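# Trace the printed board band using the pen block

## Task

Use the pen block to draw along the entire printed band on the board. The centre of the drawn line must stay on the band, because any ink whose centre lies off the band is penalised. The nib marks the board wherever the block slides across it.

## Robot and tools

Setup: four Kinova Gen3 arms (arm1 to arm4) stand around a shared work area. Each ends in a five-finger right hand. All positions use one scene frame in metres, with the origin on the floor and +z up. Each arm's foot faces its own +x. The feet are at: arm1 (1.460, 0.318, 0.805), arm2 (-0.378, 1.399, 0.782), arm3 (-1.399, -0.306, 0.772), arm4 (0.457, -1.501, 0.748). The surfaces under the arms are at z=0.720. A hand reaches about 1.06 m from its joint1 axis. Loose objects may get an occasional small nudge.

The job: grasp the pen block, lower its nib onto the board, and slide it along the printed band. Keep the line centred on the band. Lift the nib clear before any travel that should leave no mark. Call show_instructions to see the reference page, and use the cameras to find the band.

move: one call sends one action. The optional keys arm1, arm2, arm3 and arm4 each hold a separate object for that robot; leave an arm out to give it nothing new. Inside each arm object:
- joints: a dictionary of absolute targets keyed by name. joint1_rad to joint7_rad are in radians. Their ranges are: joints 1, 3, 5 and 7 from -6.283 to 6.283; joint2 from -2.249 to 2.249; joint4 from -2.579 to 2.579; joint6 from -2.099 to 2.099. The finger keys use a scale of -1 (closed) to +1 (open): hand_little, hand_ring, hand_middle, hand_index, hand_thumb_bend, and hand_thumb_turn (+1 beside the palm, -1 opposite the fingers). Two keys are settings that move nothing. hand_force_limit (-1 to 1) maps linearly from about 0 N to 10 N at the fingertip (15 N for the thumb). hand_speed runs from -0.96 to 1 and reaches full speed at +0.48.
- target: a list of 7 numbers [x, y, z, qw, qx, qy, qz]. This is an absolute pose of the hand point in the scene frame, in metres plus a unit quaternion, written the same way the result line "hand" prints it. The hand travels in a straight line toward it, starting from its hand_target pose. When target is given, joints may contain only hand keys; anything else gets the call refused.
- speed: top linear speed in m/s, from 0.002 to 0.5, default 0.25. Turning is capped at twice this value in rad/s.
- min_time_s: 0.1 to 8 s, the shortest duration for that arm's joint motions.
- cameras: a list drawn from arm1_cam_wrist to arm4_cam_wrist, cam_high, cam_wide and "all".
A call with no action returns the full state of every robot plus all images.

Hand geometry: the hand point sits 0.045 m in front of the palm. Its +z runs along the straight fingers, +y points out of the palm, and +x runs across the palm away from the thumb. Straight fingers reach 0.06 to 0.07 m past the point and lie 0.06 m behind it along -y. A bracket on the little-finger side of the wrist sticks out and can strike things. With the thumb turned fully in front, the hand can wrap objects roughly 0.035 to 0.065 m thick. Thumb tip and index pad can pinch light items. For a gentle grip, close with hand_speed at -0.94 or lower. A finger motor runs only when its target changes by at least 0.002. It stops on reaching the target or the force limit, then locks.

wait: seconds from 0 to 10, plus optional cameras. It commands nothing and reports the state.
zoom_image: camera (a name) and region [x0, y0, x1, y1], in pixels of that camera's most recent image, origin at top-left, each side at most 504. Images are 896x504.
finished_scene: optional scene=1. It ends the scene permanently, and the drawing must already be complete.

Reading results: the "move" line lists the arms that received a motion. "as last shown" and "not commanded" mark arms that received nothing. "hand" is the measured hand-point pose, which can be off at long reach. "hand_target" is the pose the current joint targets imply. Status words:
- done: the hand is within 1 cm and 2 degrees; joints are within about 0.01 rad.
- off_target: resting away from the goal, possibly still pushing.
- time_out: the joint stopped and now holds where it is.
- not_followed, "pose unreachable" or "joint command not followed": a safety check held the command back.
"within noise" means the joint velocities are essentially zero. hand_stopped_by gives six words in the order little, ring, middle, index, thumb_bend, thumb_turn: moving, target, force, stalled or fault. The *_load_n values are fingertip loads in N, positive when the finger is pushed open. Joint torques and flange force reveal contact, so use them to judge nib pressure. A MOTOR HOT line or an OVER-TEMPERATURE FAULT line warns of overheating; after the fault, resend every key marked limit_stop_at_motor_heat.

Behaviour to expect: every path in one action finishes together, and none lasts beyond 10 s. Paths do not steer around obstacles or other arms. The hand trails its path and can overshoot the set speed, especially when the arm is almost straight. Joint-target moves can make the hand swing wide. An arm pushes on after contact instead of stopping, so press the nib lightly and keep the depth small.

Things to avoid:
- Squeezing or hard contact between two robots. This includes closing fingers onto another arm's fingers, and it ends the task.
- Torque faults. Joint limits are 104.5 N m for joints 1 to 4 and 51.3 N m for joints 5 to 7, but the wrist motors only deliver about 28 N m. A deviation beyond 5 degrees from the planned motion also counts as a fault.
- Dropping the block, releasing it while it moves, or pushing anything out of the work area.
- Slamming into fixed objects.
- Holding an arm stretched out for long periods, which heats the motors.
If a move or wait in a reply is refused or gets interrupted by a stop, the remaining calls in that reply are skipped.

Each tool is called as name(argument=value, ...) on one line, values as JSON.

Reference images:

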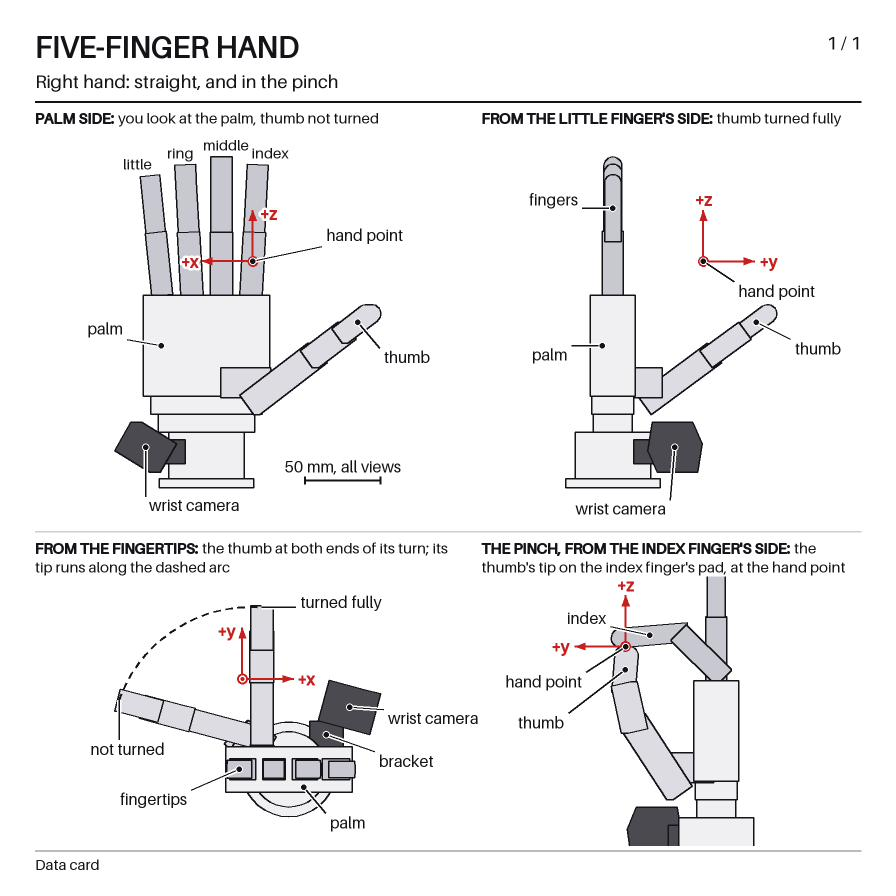

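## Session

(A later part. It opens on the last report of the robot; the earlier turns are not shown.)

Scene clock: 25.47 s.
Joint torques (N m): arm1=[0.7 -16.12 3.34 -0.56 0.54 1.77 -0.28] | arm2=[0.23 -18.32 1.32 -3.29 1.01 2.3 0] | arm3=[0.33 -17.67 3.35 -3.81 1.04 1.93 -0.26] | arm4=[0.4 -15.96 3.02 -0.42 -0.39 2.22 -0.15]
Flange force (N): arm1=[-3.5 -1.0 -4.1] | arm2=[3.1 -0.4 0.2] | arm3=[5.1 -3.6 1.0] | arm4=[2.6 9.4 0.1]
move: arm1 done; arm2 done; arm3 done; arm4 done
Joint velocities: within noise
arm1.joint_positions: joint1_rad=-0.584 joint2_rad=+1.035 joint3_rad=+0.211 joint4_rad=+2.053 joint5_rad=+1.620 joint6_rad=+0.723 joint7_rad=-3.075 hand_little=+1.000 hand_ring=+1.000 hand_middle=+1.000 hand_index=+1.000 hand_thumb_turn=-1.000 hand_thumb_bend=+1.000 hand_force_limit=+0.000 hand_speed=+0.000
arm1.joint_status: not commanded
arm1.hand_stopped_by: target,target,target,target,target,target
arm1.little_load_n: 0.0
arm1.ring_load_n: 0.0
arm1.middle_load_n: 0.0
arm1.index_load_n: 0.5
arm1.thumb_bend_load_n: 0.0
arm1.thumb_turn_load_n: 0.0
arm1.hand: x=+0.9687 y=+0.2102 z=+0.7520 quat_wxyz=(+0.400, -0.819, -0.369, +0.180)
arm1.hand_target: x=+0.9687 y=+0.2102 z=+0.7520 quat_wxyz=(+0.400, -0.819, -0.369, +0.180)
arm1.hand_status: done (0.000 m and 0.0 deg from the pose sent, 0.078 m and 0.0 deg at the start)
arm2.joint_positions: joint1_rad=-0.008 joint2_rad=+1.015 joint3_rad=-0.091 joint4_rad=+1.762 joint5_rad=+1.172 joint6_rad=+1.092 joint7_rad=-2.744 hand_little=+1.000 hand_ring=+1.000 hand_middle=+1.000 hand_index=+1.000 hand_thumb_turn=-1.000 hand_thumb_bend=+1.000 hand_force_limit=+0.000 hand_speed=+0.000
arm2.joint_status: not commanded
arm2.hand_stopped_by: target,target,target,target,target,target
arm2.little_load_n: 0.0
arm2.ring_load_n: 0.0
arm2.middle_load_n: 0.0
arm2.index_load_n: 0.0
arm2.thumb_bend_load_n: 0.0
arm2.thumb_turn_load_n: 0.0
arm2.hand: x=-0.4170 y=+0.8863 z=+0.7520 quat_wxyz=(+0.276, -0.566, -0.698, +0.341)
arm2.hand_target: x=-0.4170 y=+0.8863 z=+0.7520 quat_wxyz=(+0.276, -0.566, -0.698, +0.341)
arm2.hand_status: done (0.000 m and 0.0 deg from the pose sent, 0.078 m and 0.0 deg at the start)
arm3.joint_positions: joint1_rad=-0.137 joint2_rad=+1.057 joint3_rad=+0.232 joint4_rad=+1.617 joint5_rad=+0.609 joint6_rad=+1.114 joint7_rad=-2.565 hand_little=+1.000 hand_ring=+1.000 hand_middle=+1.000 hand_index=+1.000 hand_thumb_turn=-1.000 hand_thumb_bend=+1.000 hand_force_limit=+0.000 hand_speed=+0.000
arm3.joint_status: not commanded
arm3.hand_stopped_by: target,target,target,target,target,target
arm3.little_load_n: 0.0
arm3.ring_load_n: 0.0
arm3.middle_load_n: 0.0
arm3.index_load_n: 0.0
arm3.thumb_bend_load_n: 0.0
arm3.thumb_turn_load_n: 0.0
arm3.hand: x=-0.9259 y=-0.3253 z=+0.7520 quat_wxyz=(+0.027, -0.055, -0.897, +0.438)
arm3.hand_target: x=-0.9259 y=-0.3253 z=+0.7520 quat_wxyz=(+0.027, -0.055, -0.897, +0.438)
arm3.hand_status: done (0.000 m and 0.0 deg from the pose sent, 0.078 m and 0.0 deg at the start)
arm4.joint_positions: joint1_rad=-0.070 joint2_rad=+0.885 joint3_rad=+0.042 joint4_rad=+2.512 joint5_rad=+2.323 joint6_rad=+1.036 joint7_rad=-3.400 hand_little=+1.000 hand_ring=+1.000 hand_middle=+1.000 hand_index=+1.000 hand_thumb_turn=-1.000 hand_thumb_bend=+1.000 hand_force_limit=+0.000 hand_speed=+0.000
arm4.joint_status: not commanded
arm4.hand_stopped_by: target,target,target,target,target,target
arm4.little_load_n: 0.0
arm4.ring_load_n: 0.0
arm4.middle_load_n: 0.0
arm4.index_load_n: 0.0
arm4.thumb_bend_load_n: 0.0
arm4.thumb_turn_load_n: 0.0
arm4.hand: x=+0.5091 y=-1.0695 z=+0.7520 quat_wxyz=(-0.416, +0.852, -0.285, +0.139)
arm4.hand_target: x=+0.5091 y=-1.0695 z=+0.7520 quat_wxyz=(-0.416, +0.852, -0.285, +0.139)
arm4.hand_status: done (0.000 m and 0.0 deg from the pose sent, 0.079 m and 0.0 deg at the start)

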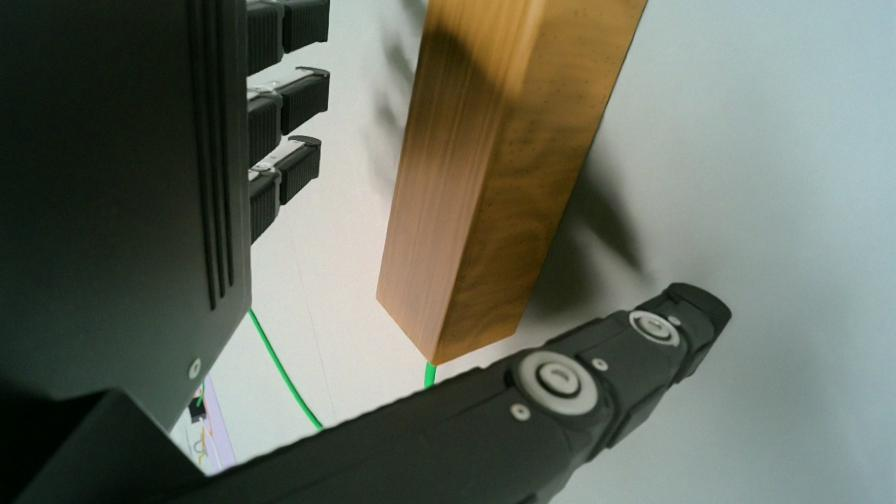

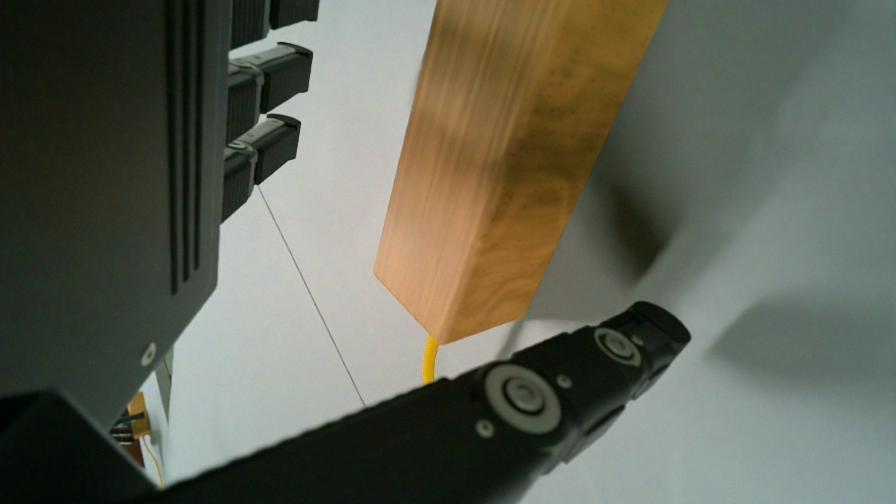

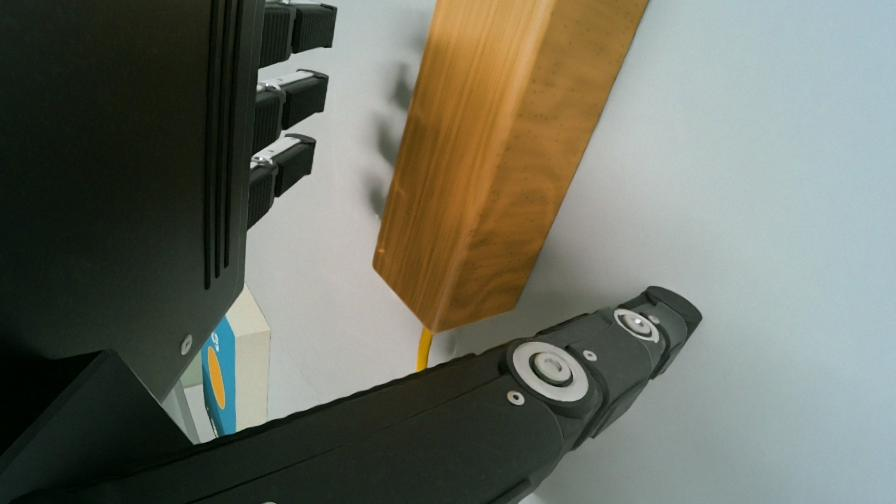

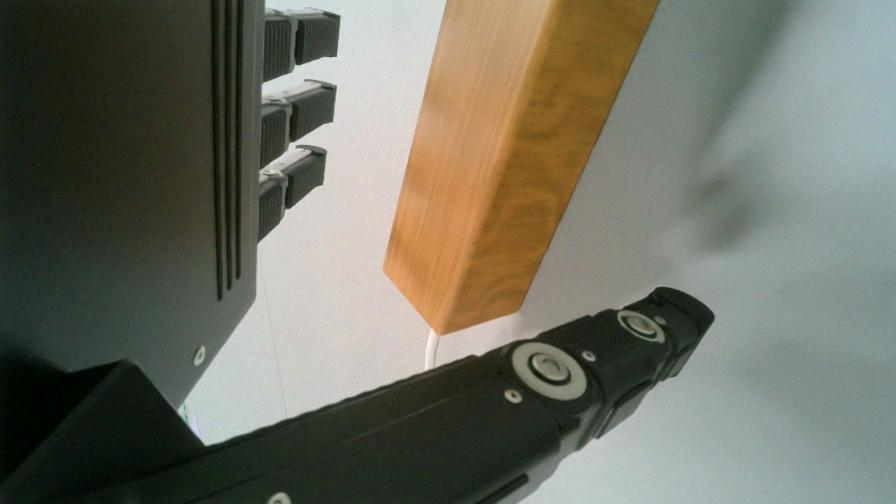

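move(arm1={"joints":{"hand_index":0.35,"hand_middle":0.35,"hand_ring":0.35,"hand_thumb_bend":0.4,"hand_speed":-0.7,"hand_force_limit":-0.4}}, arm2={"joints":{"hand_index":0.35,"hand_middle":0.35,"hand_ring":0.35,"hand_thumb_bend":0.4,"hand_speed":-0.7,"hand_force_limit":-0.4}}, arm3={"joints":{"hand_index":0.35,"hand_middle":0.35,"hand_ring":0.35,"hand_thumb_bend":0.4,"hand_speed":-0.7,"hand_force_limit":-0.4}}, arm4={"joints":{"hand_index":0.35,"hand_middle":0.35,"hand_ring":0.35,"hand_thumb_bend":0.4,"hand_speed":-0.7,"hand_force_limit":-0.4}}, cameras=["arm1_cam_wrist","arm2_cam_wrist","arm3_cam_wrist","arm4_cam_wrist"])

Scene clock: 29.37 s.
Joint torques (N m): arm1=[0.65 -16.13 3.4 -0.56 0.51 1.75 -0.32] | arm2=[0.25 -18.34 1.36 -3.22 1.07 2.26 0.01] | arm3=[0.39 -17.68 3.39 -3.73 1.03 1.91 -0.29] | arm4=[0.39 -16 2.94 -0.4 -0.4 2.23 -0.18]
Flange force (N): arm1=[-3.6 -1.1 -4.1] | arm2=[2.8 -0.3 0.0] | arm3=[4.9 -3.4 0.7] | arm4=[2.5 9.2 0.3]
move: arm1 done; arm2 off_target; arm3 done; arm4 done
Joint velocities: within noise
arm1.joint_positions: joint1_rad=-0.584 joint2_rad=+1.035 joint3_rad=+0.211 joint4_rad=+2.053 joint5_rad=+1.620 joint6_rad=+0.723 joint7_rad=-3.075 hand_little=+1.000 hand_ring=+0.350 hand_middle=+0.350 hand_index=+0.350 hand_thumb_turn=-1.000 hand_thumb_bend=+0.400 hand_force_limit=-0.400 hand_speed=-0.700
arm1.joint_status: all done
arm1.hand_stopped_by: target,target,target,target,target,target
arm1.little_load_n: 0.0
arm1.ring_load_n: 0.0
arm1.middle_load_n: 0.0
arm1.index_load_n: 0.0
arm1.thumb_bend_load_n: 0.0
arm1.thumb_turn_load_n: 0.0
arm1.hand: x=+0.9687 y=+0.2102 z=+0.7520 quat_wxyz=(+0.400, -0.820, -0.369, +0.180)
arm1.hand_target: x=+0.9687 y=+0.2102 z=+0.7520 quat_wxyz=(+0.400, -0.820, -0.369, +0.180)
arm1.hand_status: not commanded
arm2.joint_positions: joint1_rad=-0.008 joint2_rad=+1.015 joint3_rad=-0.091 joint4_rad=+1.762 joint5_rad=+1.172 joint6_rad=+1.092 joint7_rad=-2.744 hand_little=+1.000 hand_ring=+1.000 hand_middle=+0.350 hand_index=+0.350 hand_thumb_turn=-1.000 hand_thumb_bend=+0.400 hand_force_limit=-0.400 hand_speed=-0.700
arm2.joint_status: hand_ring off_target (ended at +1.000, target +0.350); the others done
arm2.hand_stopped_by: target,fault,target,target,target,target
arm2.little_load_n: 0.0
arm2.ring_load_n: 0.0
arm2.middle_load_n: 0.0
arm2.index_load_n: 0.0
arm2.thumb_bend_load_n: 0.0
arm2.thumb_turn_load_n: 0.0
arm2.hand: x=-0.4170 y=+0.8863 z=+0.7520 quat_wxyz=(+0.276, -0.566, -0.698, +0.341)
arm2.hand_target: x=-0.4170 y=+0.8863 z=+0.7520 quat_wxyz=(+0.276, -0.566, -0.698, +0.341)
arm2.hand_status: not commanded
arm3.joint_positions: joint1_rad=-0.137 joint2_rad=+1.057 joint3_rad=+0.232 joint4_rad=+1.617 joint5_rad=+0.609 joint6_rad=+1.114 joint7_rad=-2.565 hand_little=+1.000 hand_ring=+0.350 hand_middle=+0.350 hand_index=+0.350 hand_thumb_turn=-1.000 hand_thumb_bend=+0.400 hand_force_limit=-0.400 hand_speed=-0.700
arm3.joint_status: all done
arm3.hand_stopped_by: target,target,target,target,target,target
arm3.little_load_n: 0.0
arm3.ring_load_n: 0.0
arm3.middle_load_n: 0.0
arm3.index_load_n: 0.0
arm3.thumb_bend_load_n: 0.5
arm3.thumb_turn_load_n: 0.0
arm3.hand: x=-0.9259 y=-0.3253 z=+0.7520 quat_wxyz=(+0.027, -0.055, -0.897, +0.438)
arm3.hand_target: x=-0.9259 y=-0.3253 z=+0.7520 quat_wxyz=(+0.027, -0.055, -0.897, +0.438)
arm3.hand_status: not commanded
arm4.joint_positions: joint1_rad=-0.070 joint2_rad=+0.885 joint3_rad=+0.042 joint4_rad=+2.512 joint5_rad=+2.323 joint6_rad=+1.036 joint7_rad=-3.400 hand_little=+1.000 hand_ring=+0.350 hand_middle=+0.350 hand_index=+0.350 hand_thumb_turn=-1.000 hand_thumb_bend=+0.400 hand_force_limit=-0.400 hand_speed=-0.700
arm4.joint_status: all done
arm4.hand_stopped_by: target,target,target,target,target,target
arm4.little_load_n: 0.0
arm4.ring_load_n: 0.0
arm4.middle_load_n: 0.0
arm4.index_load_n: 0.0
arm4.thumb_bend_load_n: 0.0
arm4.thumb_turn_load_n: 0.0
arm4.hand: x=+0.5091 y=-1.0695 z=+0.7520 quat_wxyz=(-0.416, +0.852, -0.285, +0.139)
arm4.hand_target: x=+0.5091 y=-1.0695 z=+0.7520 quat_wxyz=(-0.416, +0.852, -0.285, +0.139)
arm4.hand_status: not commanded

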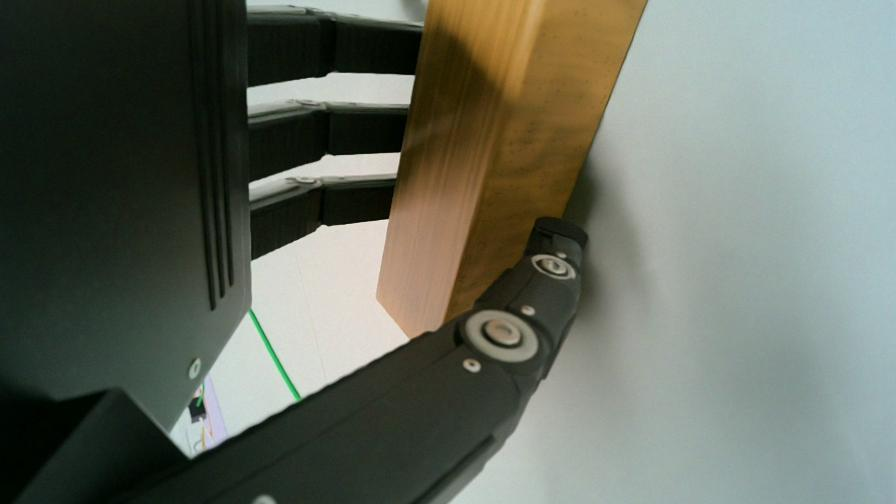

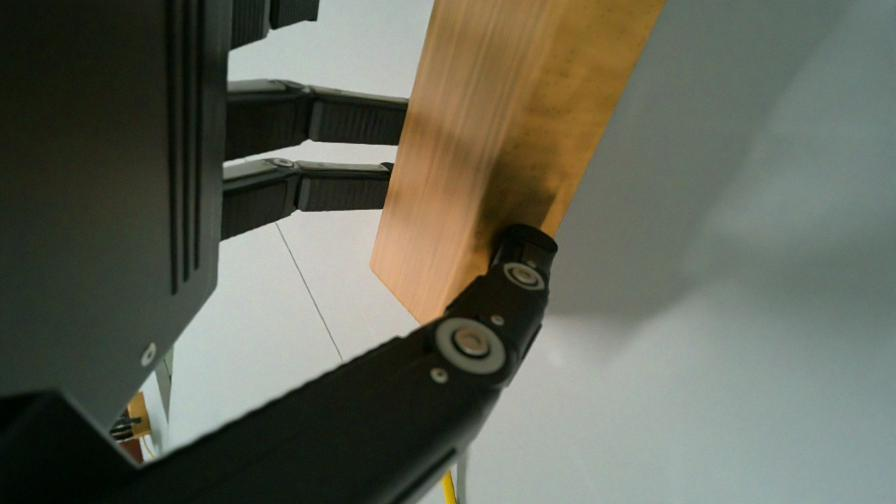

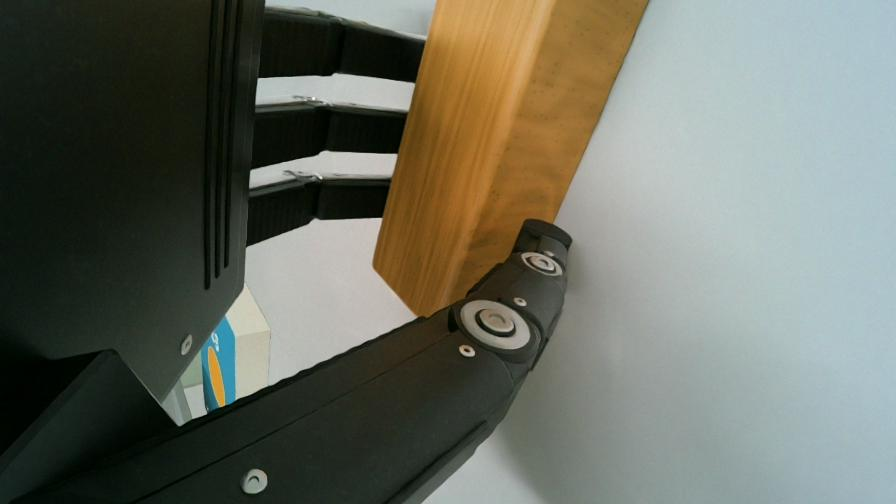

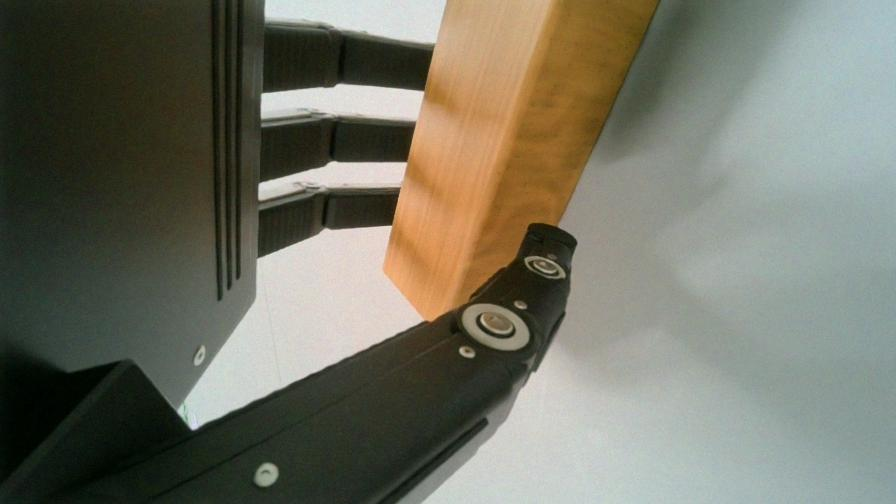

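move(arm1={"joints":{"hand_index":-0.3,"hand_middle":-0.3,"hand_ring":-0.3,"hand_speed":-0.94,"hand_force_limit":-0.4}}, arm2={"joints":{"hand_index":-0.3,"hand_middle":-0.3,"hand_speed":-0.94,"hand_force_limit":-0.4}}, arm3={"joints":{"hand_index":-0.3,"hand_middle":-0.3,"hand_ring":-0.3,"hand_speed":-0.94,"hand_force_limit":-0.4}}, arm4={"joints":{"hand_index":-0.3,"hand_middle":-0.3,"hand_ring":-0.3,"hand_speed":-0.94,"hand_force_limit":-0.4}}, cameras=["arm1_cam_wrist","arm2_cam_wrist","arm3_cam_wrist","arm4_cam_wrist"])

Scene clock: 33.53 s.
Joint torques (N m): arm1=[0.64 -15.74 3.23 -0.49 0.53 1.58 -0.27] | arm2=[0.32 -18.2 1.36 -3.16 1 2.31 -0.04] | arm3=[0.38 -17.36 3.13 -3.76 0.96 1.77 -0.31] | arm4=[0.36 -15.33 2.67 -0.36 -0.29 1.84 -0.14]
Flange force (N): arm1=[-3.6 -1.8 -4.7] | arm2=[2.7 -0.5 -0.2] | arm3=[5.0 -4.2 0.3] | arm4=[2.7 8.0 -0.9]
move: arm1 off_target; arm2 off_target; arm3 off_target; arm4 off_target
Joint velocities: within noise
arm1.joint_positions: joint1_rad=-0.584 joint2_rad=+1.035 joint3_rad=+0.211 joint4_rad=+2.053 joint5_rad=+1.620 joint6_rad=+0.723 joint7_rad=-3.075 hand_little=+1.000 hand_ring=+0.103 hand_middle=+0.131 hand_index=+0.114 hand_thumb_turn=-1.000 hand_thumb_bend=+0.401 hand_force_limit=-0.400 hand_speed=-0.940
arm1.joint_status: hand_ring off_target (ended at +0.103, target -0.300); hand_middle off_target (ended at +0.131, target -0.300); hand_index off_target (ended at +0.114, target -0.300); the others done
arm1.hand_stopped_by: target,force,force,force,target,target
arm1.little_load_n: 0.0
arm1.ring_load_n: 3.5
arm1.middle_load_n: 0.5
arm1.index_load_n: 2.5
arm1.thumb_bend_load_n: 4.5
arm1.thumb_turn_load_n: 1.5
arm1.hand: x=+0.9687 y=+0.2102 z=+0.7520 quat_wxyz=(+0.400, -0.819, -0.369, +0.180)
arm1.hand_target: x=+0.9687 y=+0.2102 z=+0.7520 quat_wxyz=(+0.400, -0.820, -0.369, +0.180)
arm1.hand_status: not commanded
arm2.joint_positions: joint1_rad=-0.008 joint2_rad=+1.015 joint3_rad=-0.091 joint4_rad=+1.762 joint5_rad=+1.172 joint6_rad=+1.092 joint7_rad=-2.744 hand_little=+1.000 hand_ring=+1.000 hand_middle=+0.131 hand_index=+0.108 hand_thumb_turn=-1.000 hand_thumb_bend=+0.401 hand_force_limit=-0.400 hand_speed=-0.940
arm2.joint_status: hand_middle off_target (ended at +0.131, target -0.300); hand_index off_target (ended at +0.108, target -0.300); the others done
arm2.hand_stopped_by: target,fault,force,force,target,target
arm2.little_load_n: 0.0
arm2.ring_load_n: 0.0
arm2.middle_load_n: 2.5
arm2.index_load_n: 3.0
arm2.thumb_bend_load_n: 3.0
arm2.thumb_turn_load_n: 0.0
arm2.hand: x=-0.4170 y=+0.8863 z=+0.7520 quat_wxyz=(+0.276, -0.566, -0.698, +0.341)
arm2.hand_target: x=-0.4170 y=+0.8863 z=+0.7520 quat_wxyz=(+0.276, -0.566, -0.698, +0.341)
arm2.hand_status: not commanded
arm3.joint_positions: joint1_rad=-0.137 joint2_rad=+1.057 joint3_rad=+0.232 joint4_rad=+1.617 joint5_rad=+0.609 joint6_rad=+1.114 joint7_rad=-2.565 hand_little=+1.000 hand_ring=+0.103 hand_middle=+0.126 hand_index=+0.103 hand_thumb_turn=-1.000 hand_thumb_bend=+0.401 hand_force_limit=-0.400 hand_speed=-0.940
arm3.joint_status: hand_ring off_target (ended at +0.103, target -0.300); hand_middle off_target (ended at +0.126, target -0.300); hand_index off_target (ended at +0.103, target -0.300); the others done
arm3.hand_stopped_by: target,force,force,force,target,target
arm3.little_load_n: 0.0
arm3.ring_load_n: 3.5
arm3.middle_load_n: 1.5
arm3.index_load_n: 3.0
arm3.thumb_bend_load_n: 3.5
arm3.thumb_turn_load_n: 1.0
arm3.hand: x=-0.9259 y=-0.3253 z=+0.7520 quat_wxyz=(+0.027, -0.055, -0.897, +0.438)
arm3.hand_target: x=-0.9259 y=-0.3253 z=+0.7520 quat_wxyz=(+0.027, -0.055, -0.897, +0.438)
arm3.hand_status: not commanded
arm4.joint_positions: joint1_rad=-0.070 joint2_rad=+0.885 joint3_rad=+0.042 joint4_rad=+2.512 joint5_rad=+2.323 joint6_rad=+1.036 joint7_rad=-3.400 hand_little=+1.000 hand_ring=+0.109 hand_middle=+0.131 hand_index=+0.109 hand_thumb_turn=-1.000 hand_thumb_bend=+0.401 hand_force_limit=-0.400 hand_speed=-0.940
arm4.joint_status: hand_ring off_target (ended at +0.109, target -0.300); hand_middle off_target (ended at +0.131, target -0.300); hand_index off_target (ended at +0.109, target -0.300); the others done
arm4.hand_stopped_by: target,force,force,force,target,target
arm4.little_load_n: 0.0
arm4.ring_load_n: 3.0
arm4.middle_load_n: 1.0
arm4.index_load_n: 3.5
arm4.thumb_bend_load_n: 4.0
arm4.thumb_turn_load_n: 0.5
arm4.hand: x=+0.5091 y=-1.0695 z=+0.7520 quat_wxyz=(-0.416, +0.852, -0.285, +0.139)
arm4.hand_target: x=+0.5091 y=-1.0695 z=+0.7520 quat_wxyz=(-0.416, +0.852, -0.285, +0.139)
arm4.hand_status: not commanded

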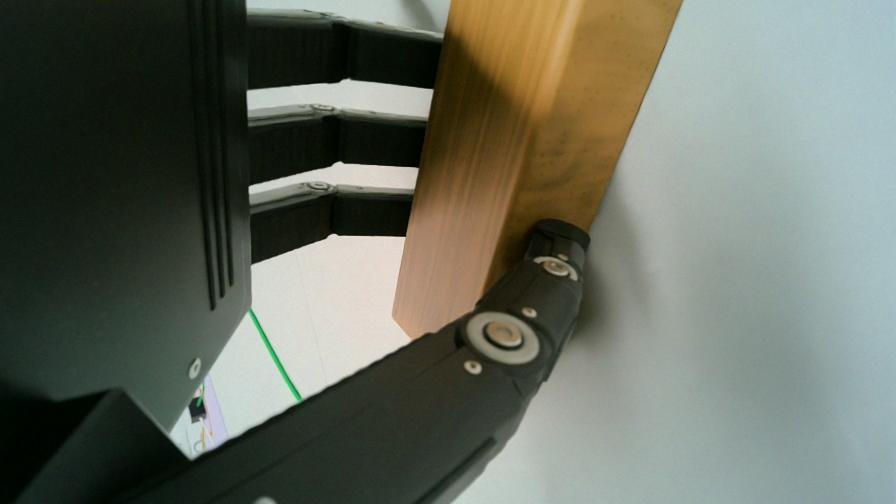

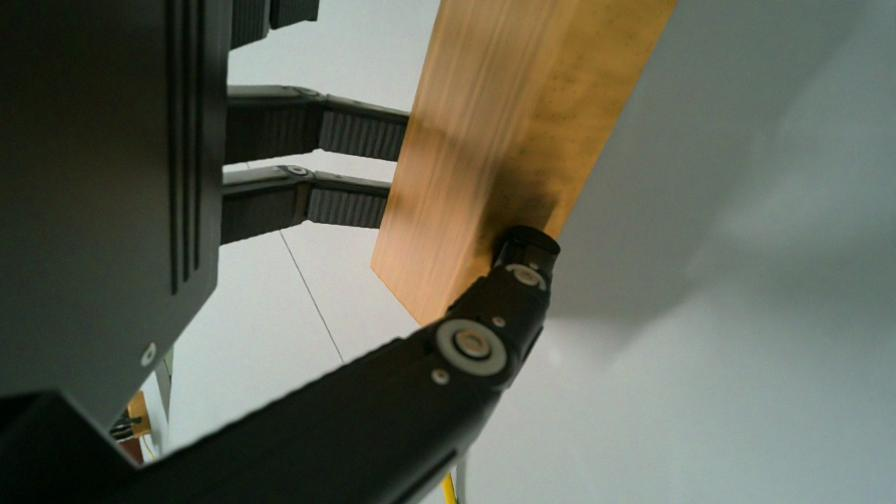

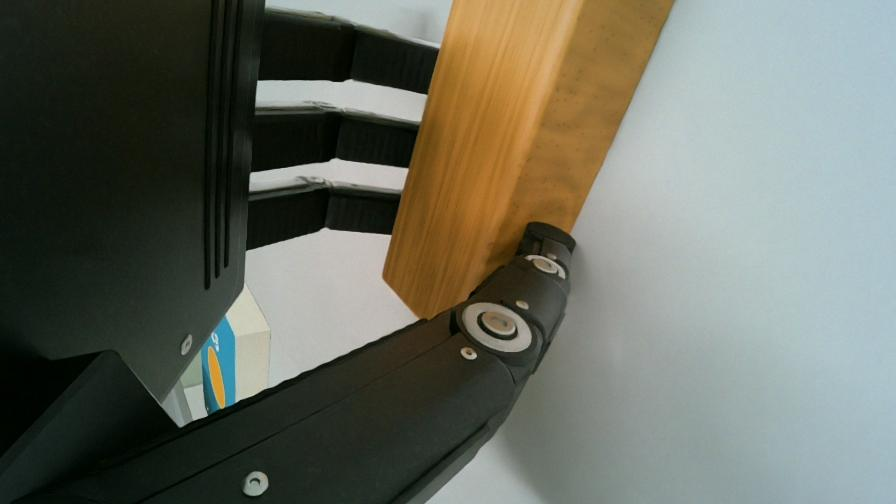

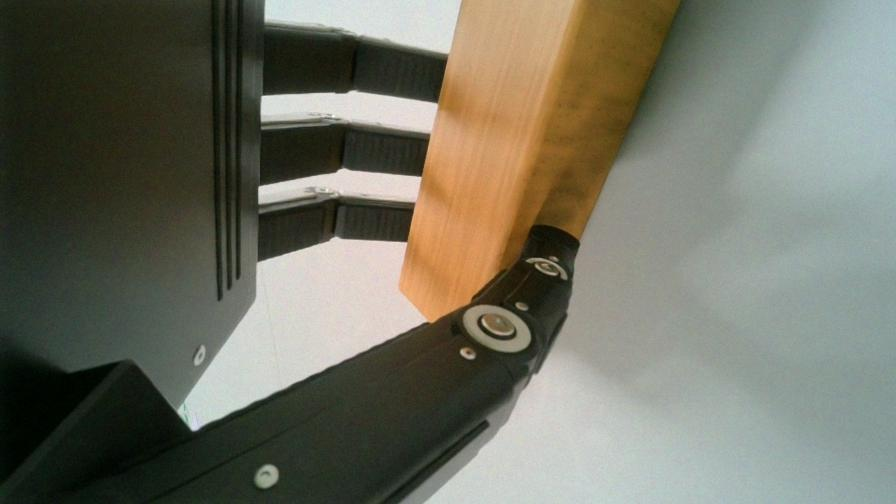

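move(arm1={"joints":{"hand_thumb_bend":0.1,"hand_speed":-0.94,"hand_force_limit":0.05}}, arm2={"joints":{"hand_thumb_bend":0.1,"hand_speed":-0.94,"hand_force_limit":0.05}}, arm3={"joints":{"hand_thumb_bend":0.1,"hand_speed":-0.94,"hand_force_limit":0.05}}, arm4={"joints":{"hand_thumb_bend":0.1,"hand_speed":-0.94,"hand_force_limit":0.05}})

Scene clock: 35.17 s.
Joint torques (N m): arm1=[0.67 -16.38 3.58 -0.62 0.5 1.92 -0.34] | arm2=[0.4 -16.92 0.99 -2.98 0.82 1.67 -0.03] | arm3=[0.34 -18.02 3.53 -3.77 1.14 2.08 -0.29] | arm4=[0.39 -16.3 3.13 -0.39 -0.38 2.42 -0.15]
Flange force (N): arm1=[-3.6 -0.6 -3.7] | arm2=[2.8 -2.7 -2.3] | arm3=[4.8 -2.7 1.4] | arm4=[2.2 10.0 0.8]
move: arm1 off_target; arm2 off_target; arm3 off_target; arm4 off_target
Joint velocities: within noise
arm1.joint_positions: joint1_rad=-0.584 joint2_rad=+1.035 joint3_rad=+0.211 joint4_rad=+2.053 joint5_rad=+1.620 joint6_rad=+0.723 joint7_rad=-3.075 hand_little=+1.000 hand_ring=+0.103 hand_middle=+0.131 hand_index=+0.114 hand_thumb_turn=-1.000 hand_thumb_bend=+0.384 hand_force_limit=+0.050 hand_speed=-0.940
arm1.joint_status: hand_thumb_bend off_target (ended at +0.384, target +0.100); the others done
arm1.hand_stopped_by: target,force,force,force,force,target
arm1.little_load_n: 0.0
arm1.ring_load_n: 5.0
arm1.middle_load_n: 2.0
arm1.index_load_n: 4.5
arm1.thumb_bend_load_n: 7.5
arm1.thumb_turn_load_n: 2.0
arm1.hand: x=+0.9687 y=+0.2102 z=+0.7520 quat_wxyz=(+0.400, -0.819, -0.369, +0.180)
arm1.hand_target: x=+0.9687 y=+0.2102 z=+0.7520 quat_wxyz=(+0.400, -0.820, -0.369, +0.180)
arm1.hand_status: not commanded
arm2.joint_positions: joint1_rad=-0.008 joint2_rad=+1.015 joint3_rad=-0.091 joint4_rad=+1.762 joint5_rad=+1.172 joint6_rad=+1.092 joint7_rad=-2.744 hand_little=+1.000 hand_ring=+1.000 hand_middle=+0.132 hand_index=+0.109 hand_thumb_turn=-1.000 hand_thumb_bend=+0.369 hand_force_limit=+0.050 hand_speed=-0.940
arm2.joint_status: hand_thumb_bend off_target (ended at +0.369, target +0.100); the others done
arm2.hand_stopped_by: target,fault,force,force,force,target
arm2.little_load_n: 0.0
arm2.ring_load_n: -0.5
arm2.middle_load_n: 5.0
arm2.index_load_n: 6.5
arm2.thumb_bend_load_n: 8.0
arm2.thumb_turn_load_n: 1.0
arm2.hand: x=-0.4170 y=+0.8863 z=+0.7520 quat_wxyz=(+0.276, -0.566, -0.698, +0.341)
arm2.hand_target: x=-0.4170 y=+0.8863 z=+0.7520 quat_wxyz=(+0.276, -0.566, -0.698, +0.341)
arm2.hand_status: not commanded
arm3.joint_positions: joint1_rad=-0.137 joint2_rad=+1.057 joint3_rad=+0.232 joint4_rad=+1.617 joint5_rad=+0.609 joint6_rad=+1.114 joint7_rad=-2.565 hand_little=+1.000 hand_ring=+0.103 hand_middle=+0.126 hand_index=+0.103 hand_thumb_turn=-1.000 hand_thumb_bend=+0.372 hand_force_limit=+0.050 hand_speed=-0.940
arm3.joint_status: hand_thumb_bend off_target (ended at +0.372, target +0.100); the others done
arm3.hand_stopped_by: target,force,force,force,force,target
arm3.little_load_n: -0.5
arm3.ring_load_n: 5.0
arm3.middle_load_n: 2.5
arm3.index_load_n: 5.5
arm3.thumb_bend_load_n: 8.0
arm3.thumb_turn_load_n: 1.5
arm3.hand: x=-0.9259 y=-0.3253 z=+0.7520 quat_wxyz=(+0.027, -0.055, -0.897, +0.438)
arm3.hand_target: x=-0.9259 y=-0.3253 z=+0.7520 quat_wxyz=(+0.027, -0.055, -0.897, +0.438)
arm3.hand_status: not commanded
arm4.joint_positions: joint1_rad=-0.070 joint2_rad=+0.885 joint3_rad=+0.042 joint4_rad=+2.512 joint5_rad=+2.323 joint6_rad=+1.036 joint7_rad=-3.400 hand_little=+1.000 hand_ring=+0.109 hand_middle=+0.131 hand_index=+0.109 hand_thumb_turn=-1.000 hand_thumb_bend=+0.387 hand_force_limit=+0.050 hand_speed=-0.940
arm4.joint_status: hand_thumb_bend off_target (ended at +0.387, target +0.100); the others done
arm4.hand_stopped_by: target,force,force,force,force,target
arm4.little_load_n: 0.0
arm4.ring_load_n: 3.5
arm4.middle_load_n: 2.0
arm4.index_load_n: 5.0
arm4.thumb_bend_load_n: 7.5
arm4.thumb_turn_load_n: 1.5
arm4.hand: x=+0.5091 y=-1.0695 z=+0.7520 quat_wxyz=(-0.416, +0.852, -0.285, +0.139)
arm4.hand_target: x=+0.5091 y=-1.0695 z=+0.7520 quat_wxyz=(-0.416, +0.852, -0.285, +0.139)
arm4.hand_status: not commanded
pictures: none


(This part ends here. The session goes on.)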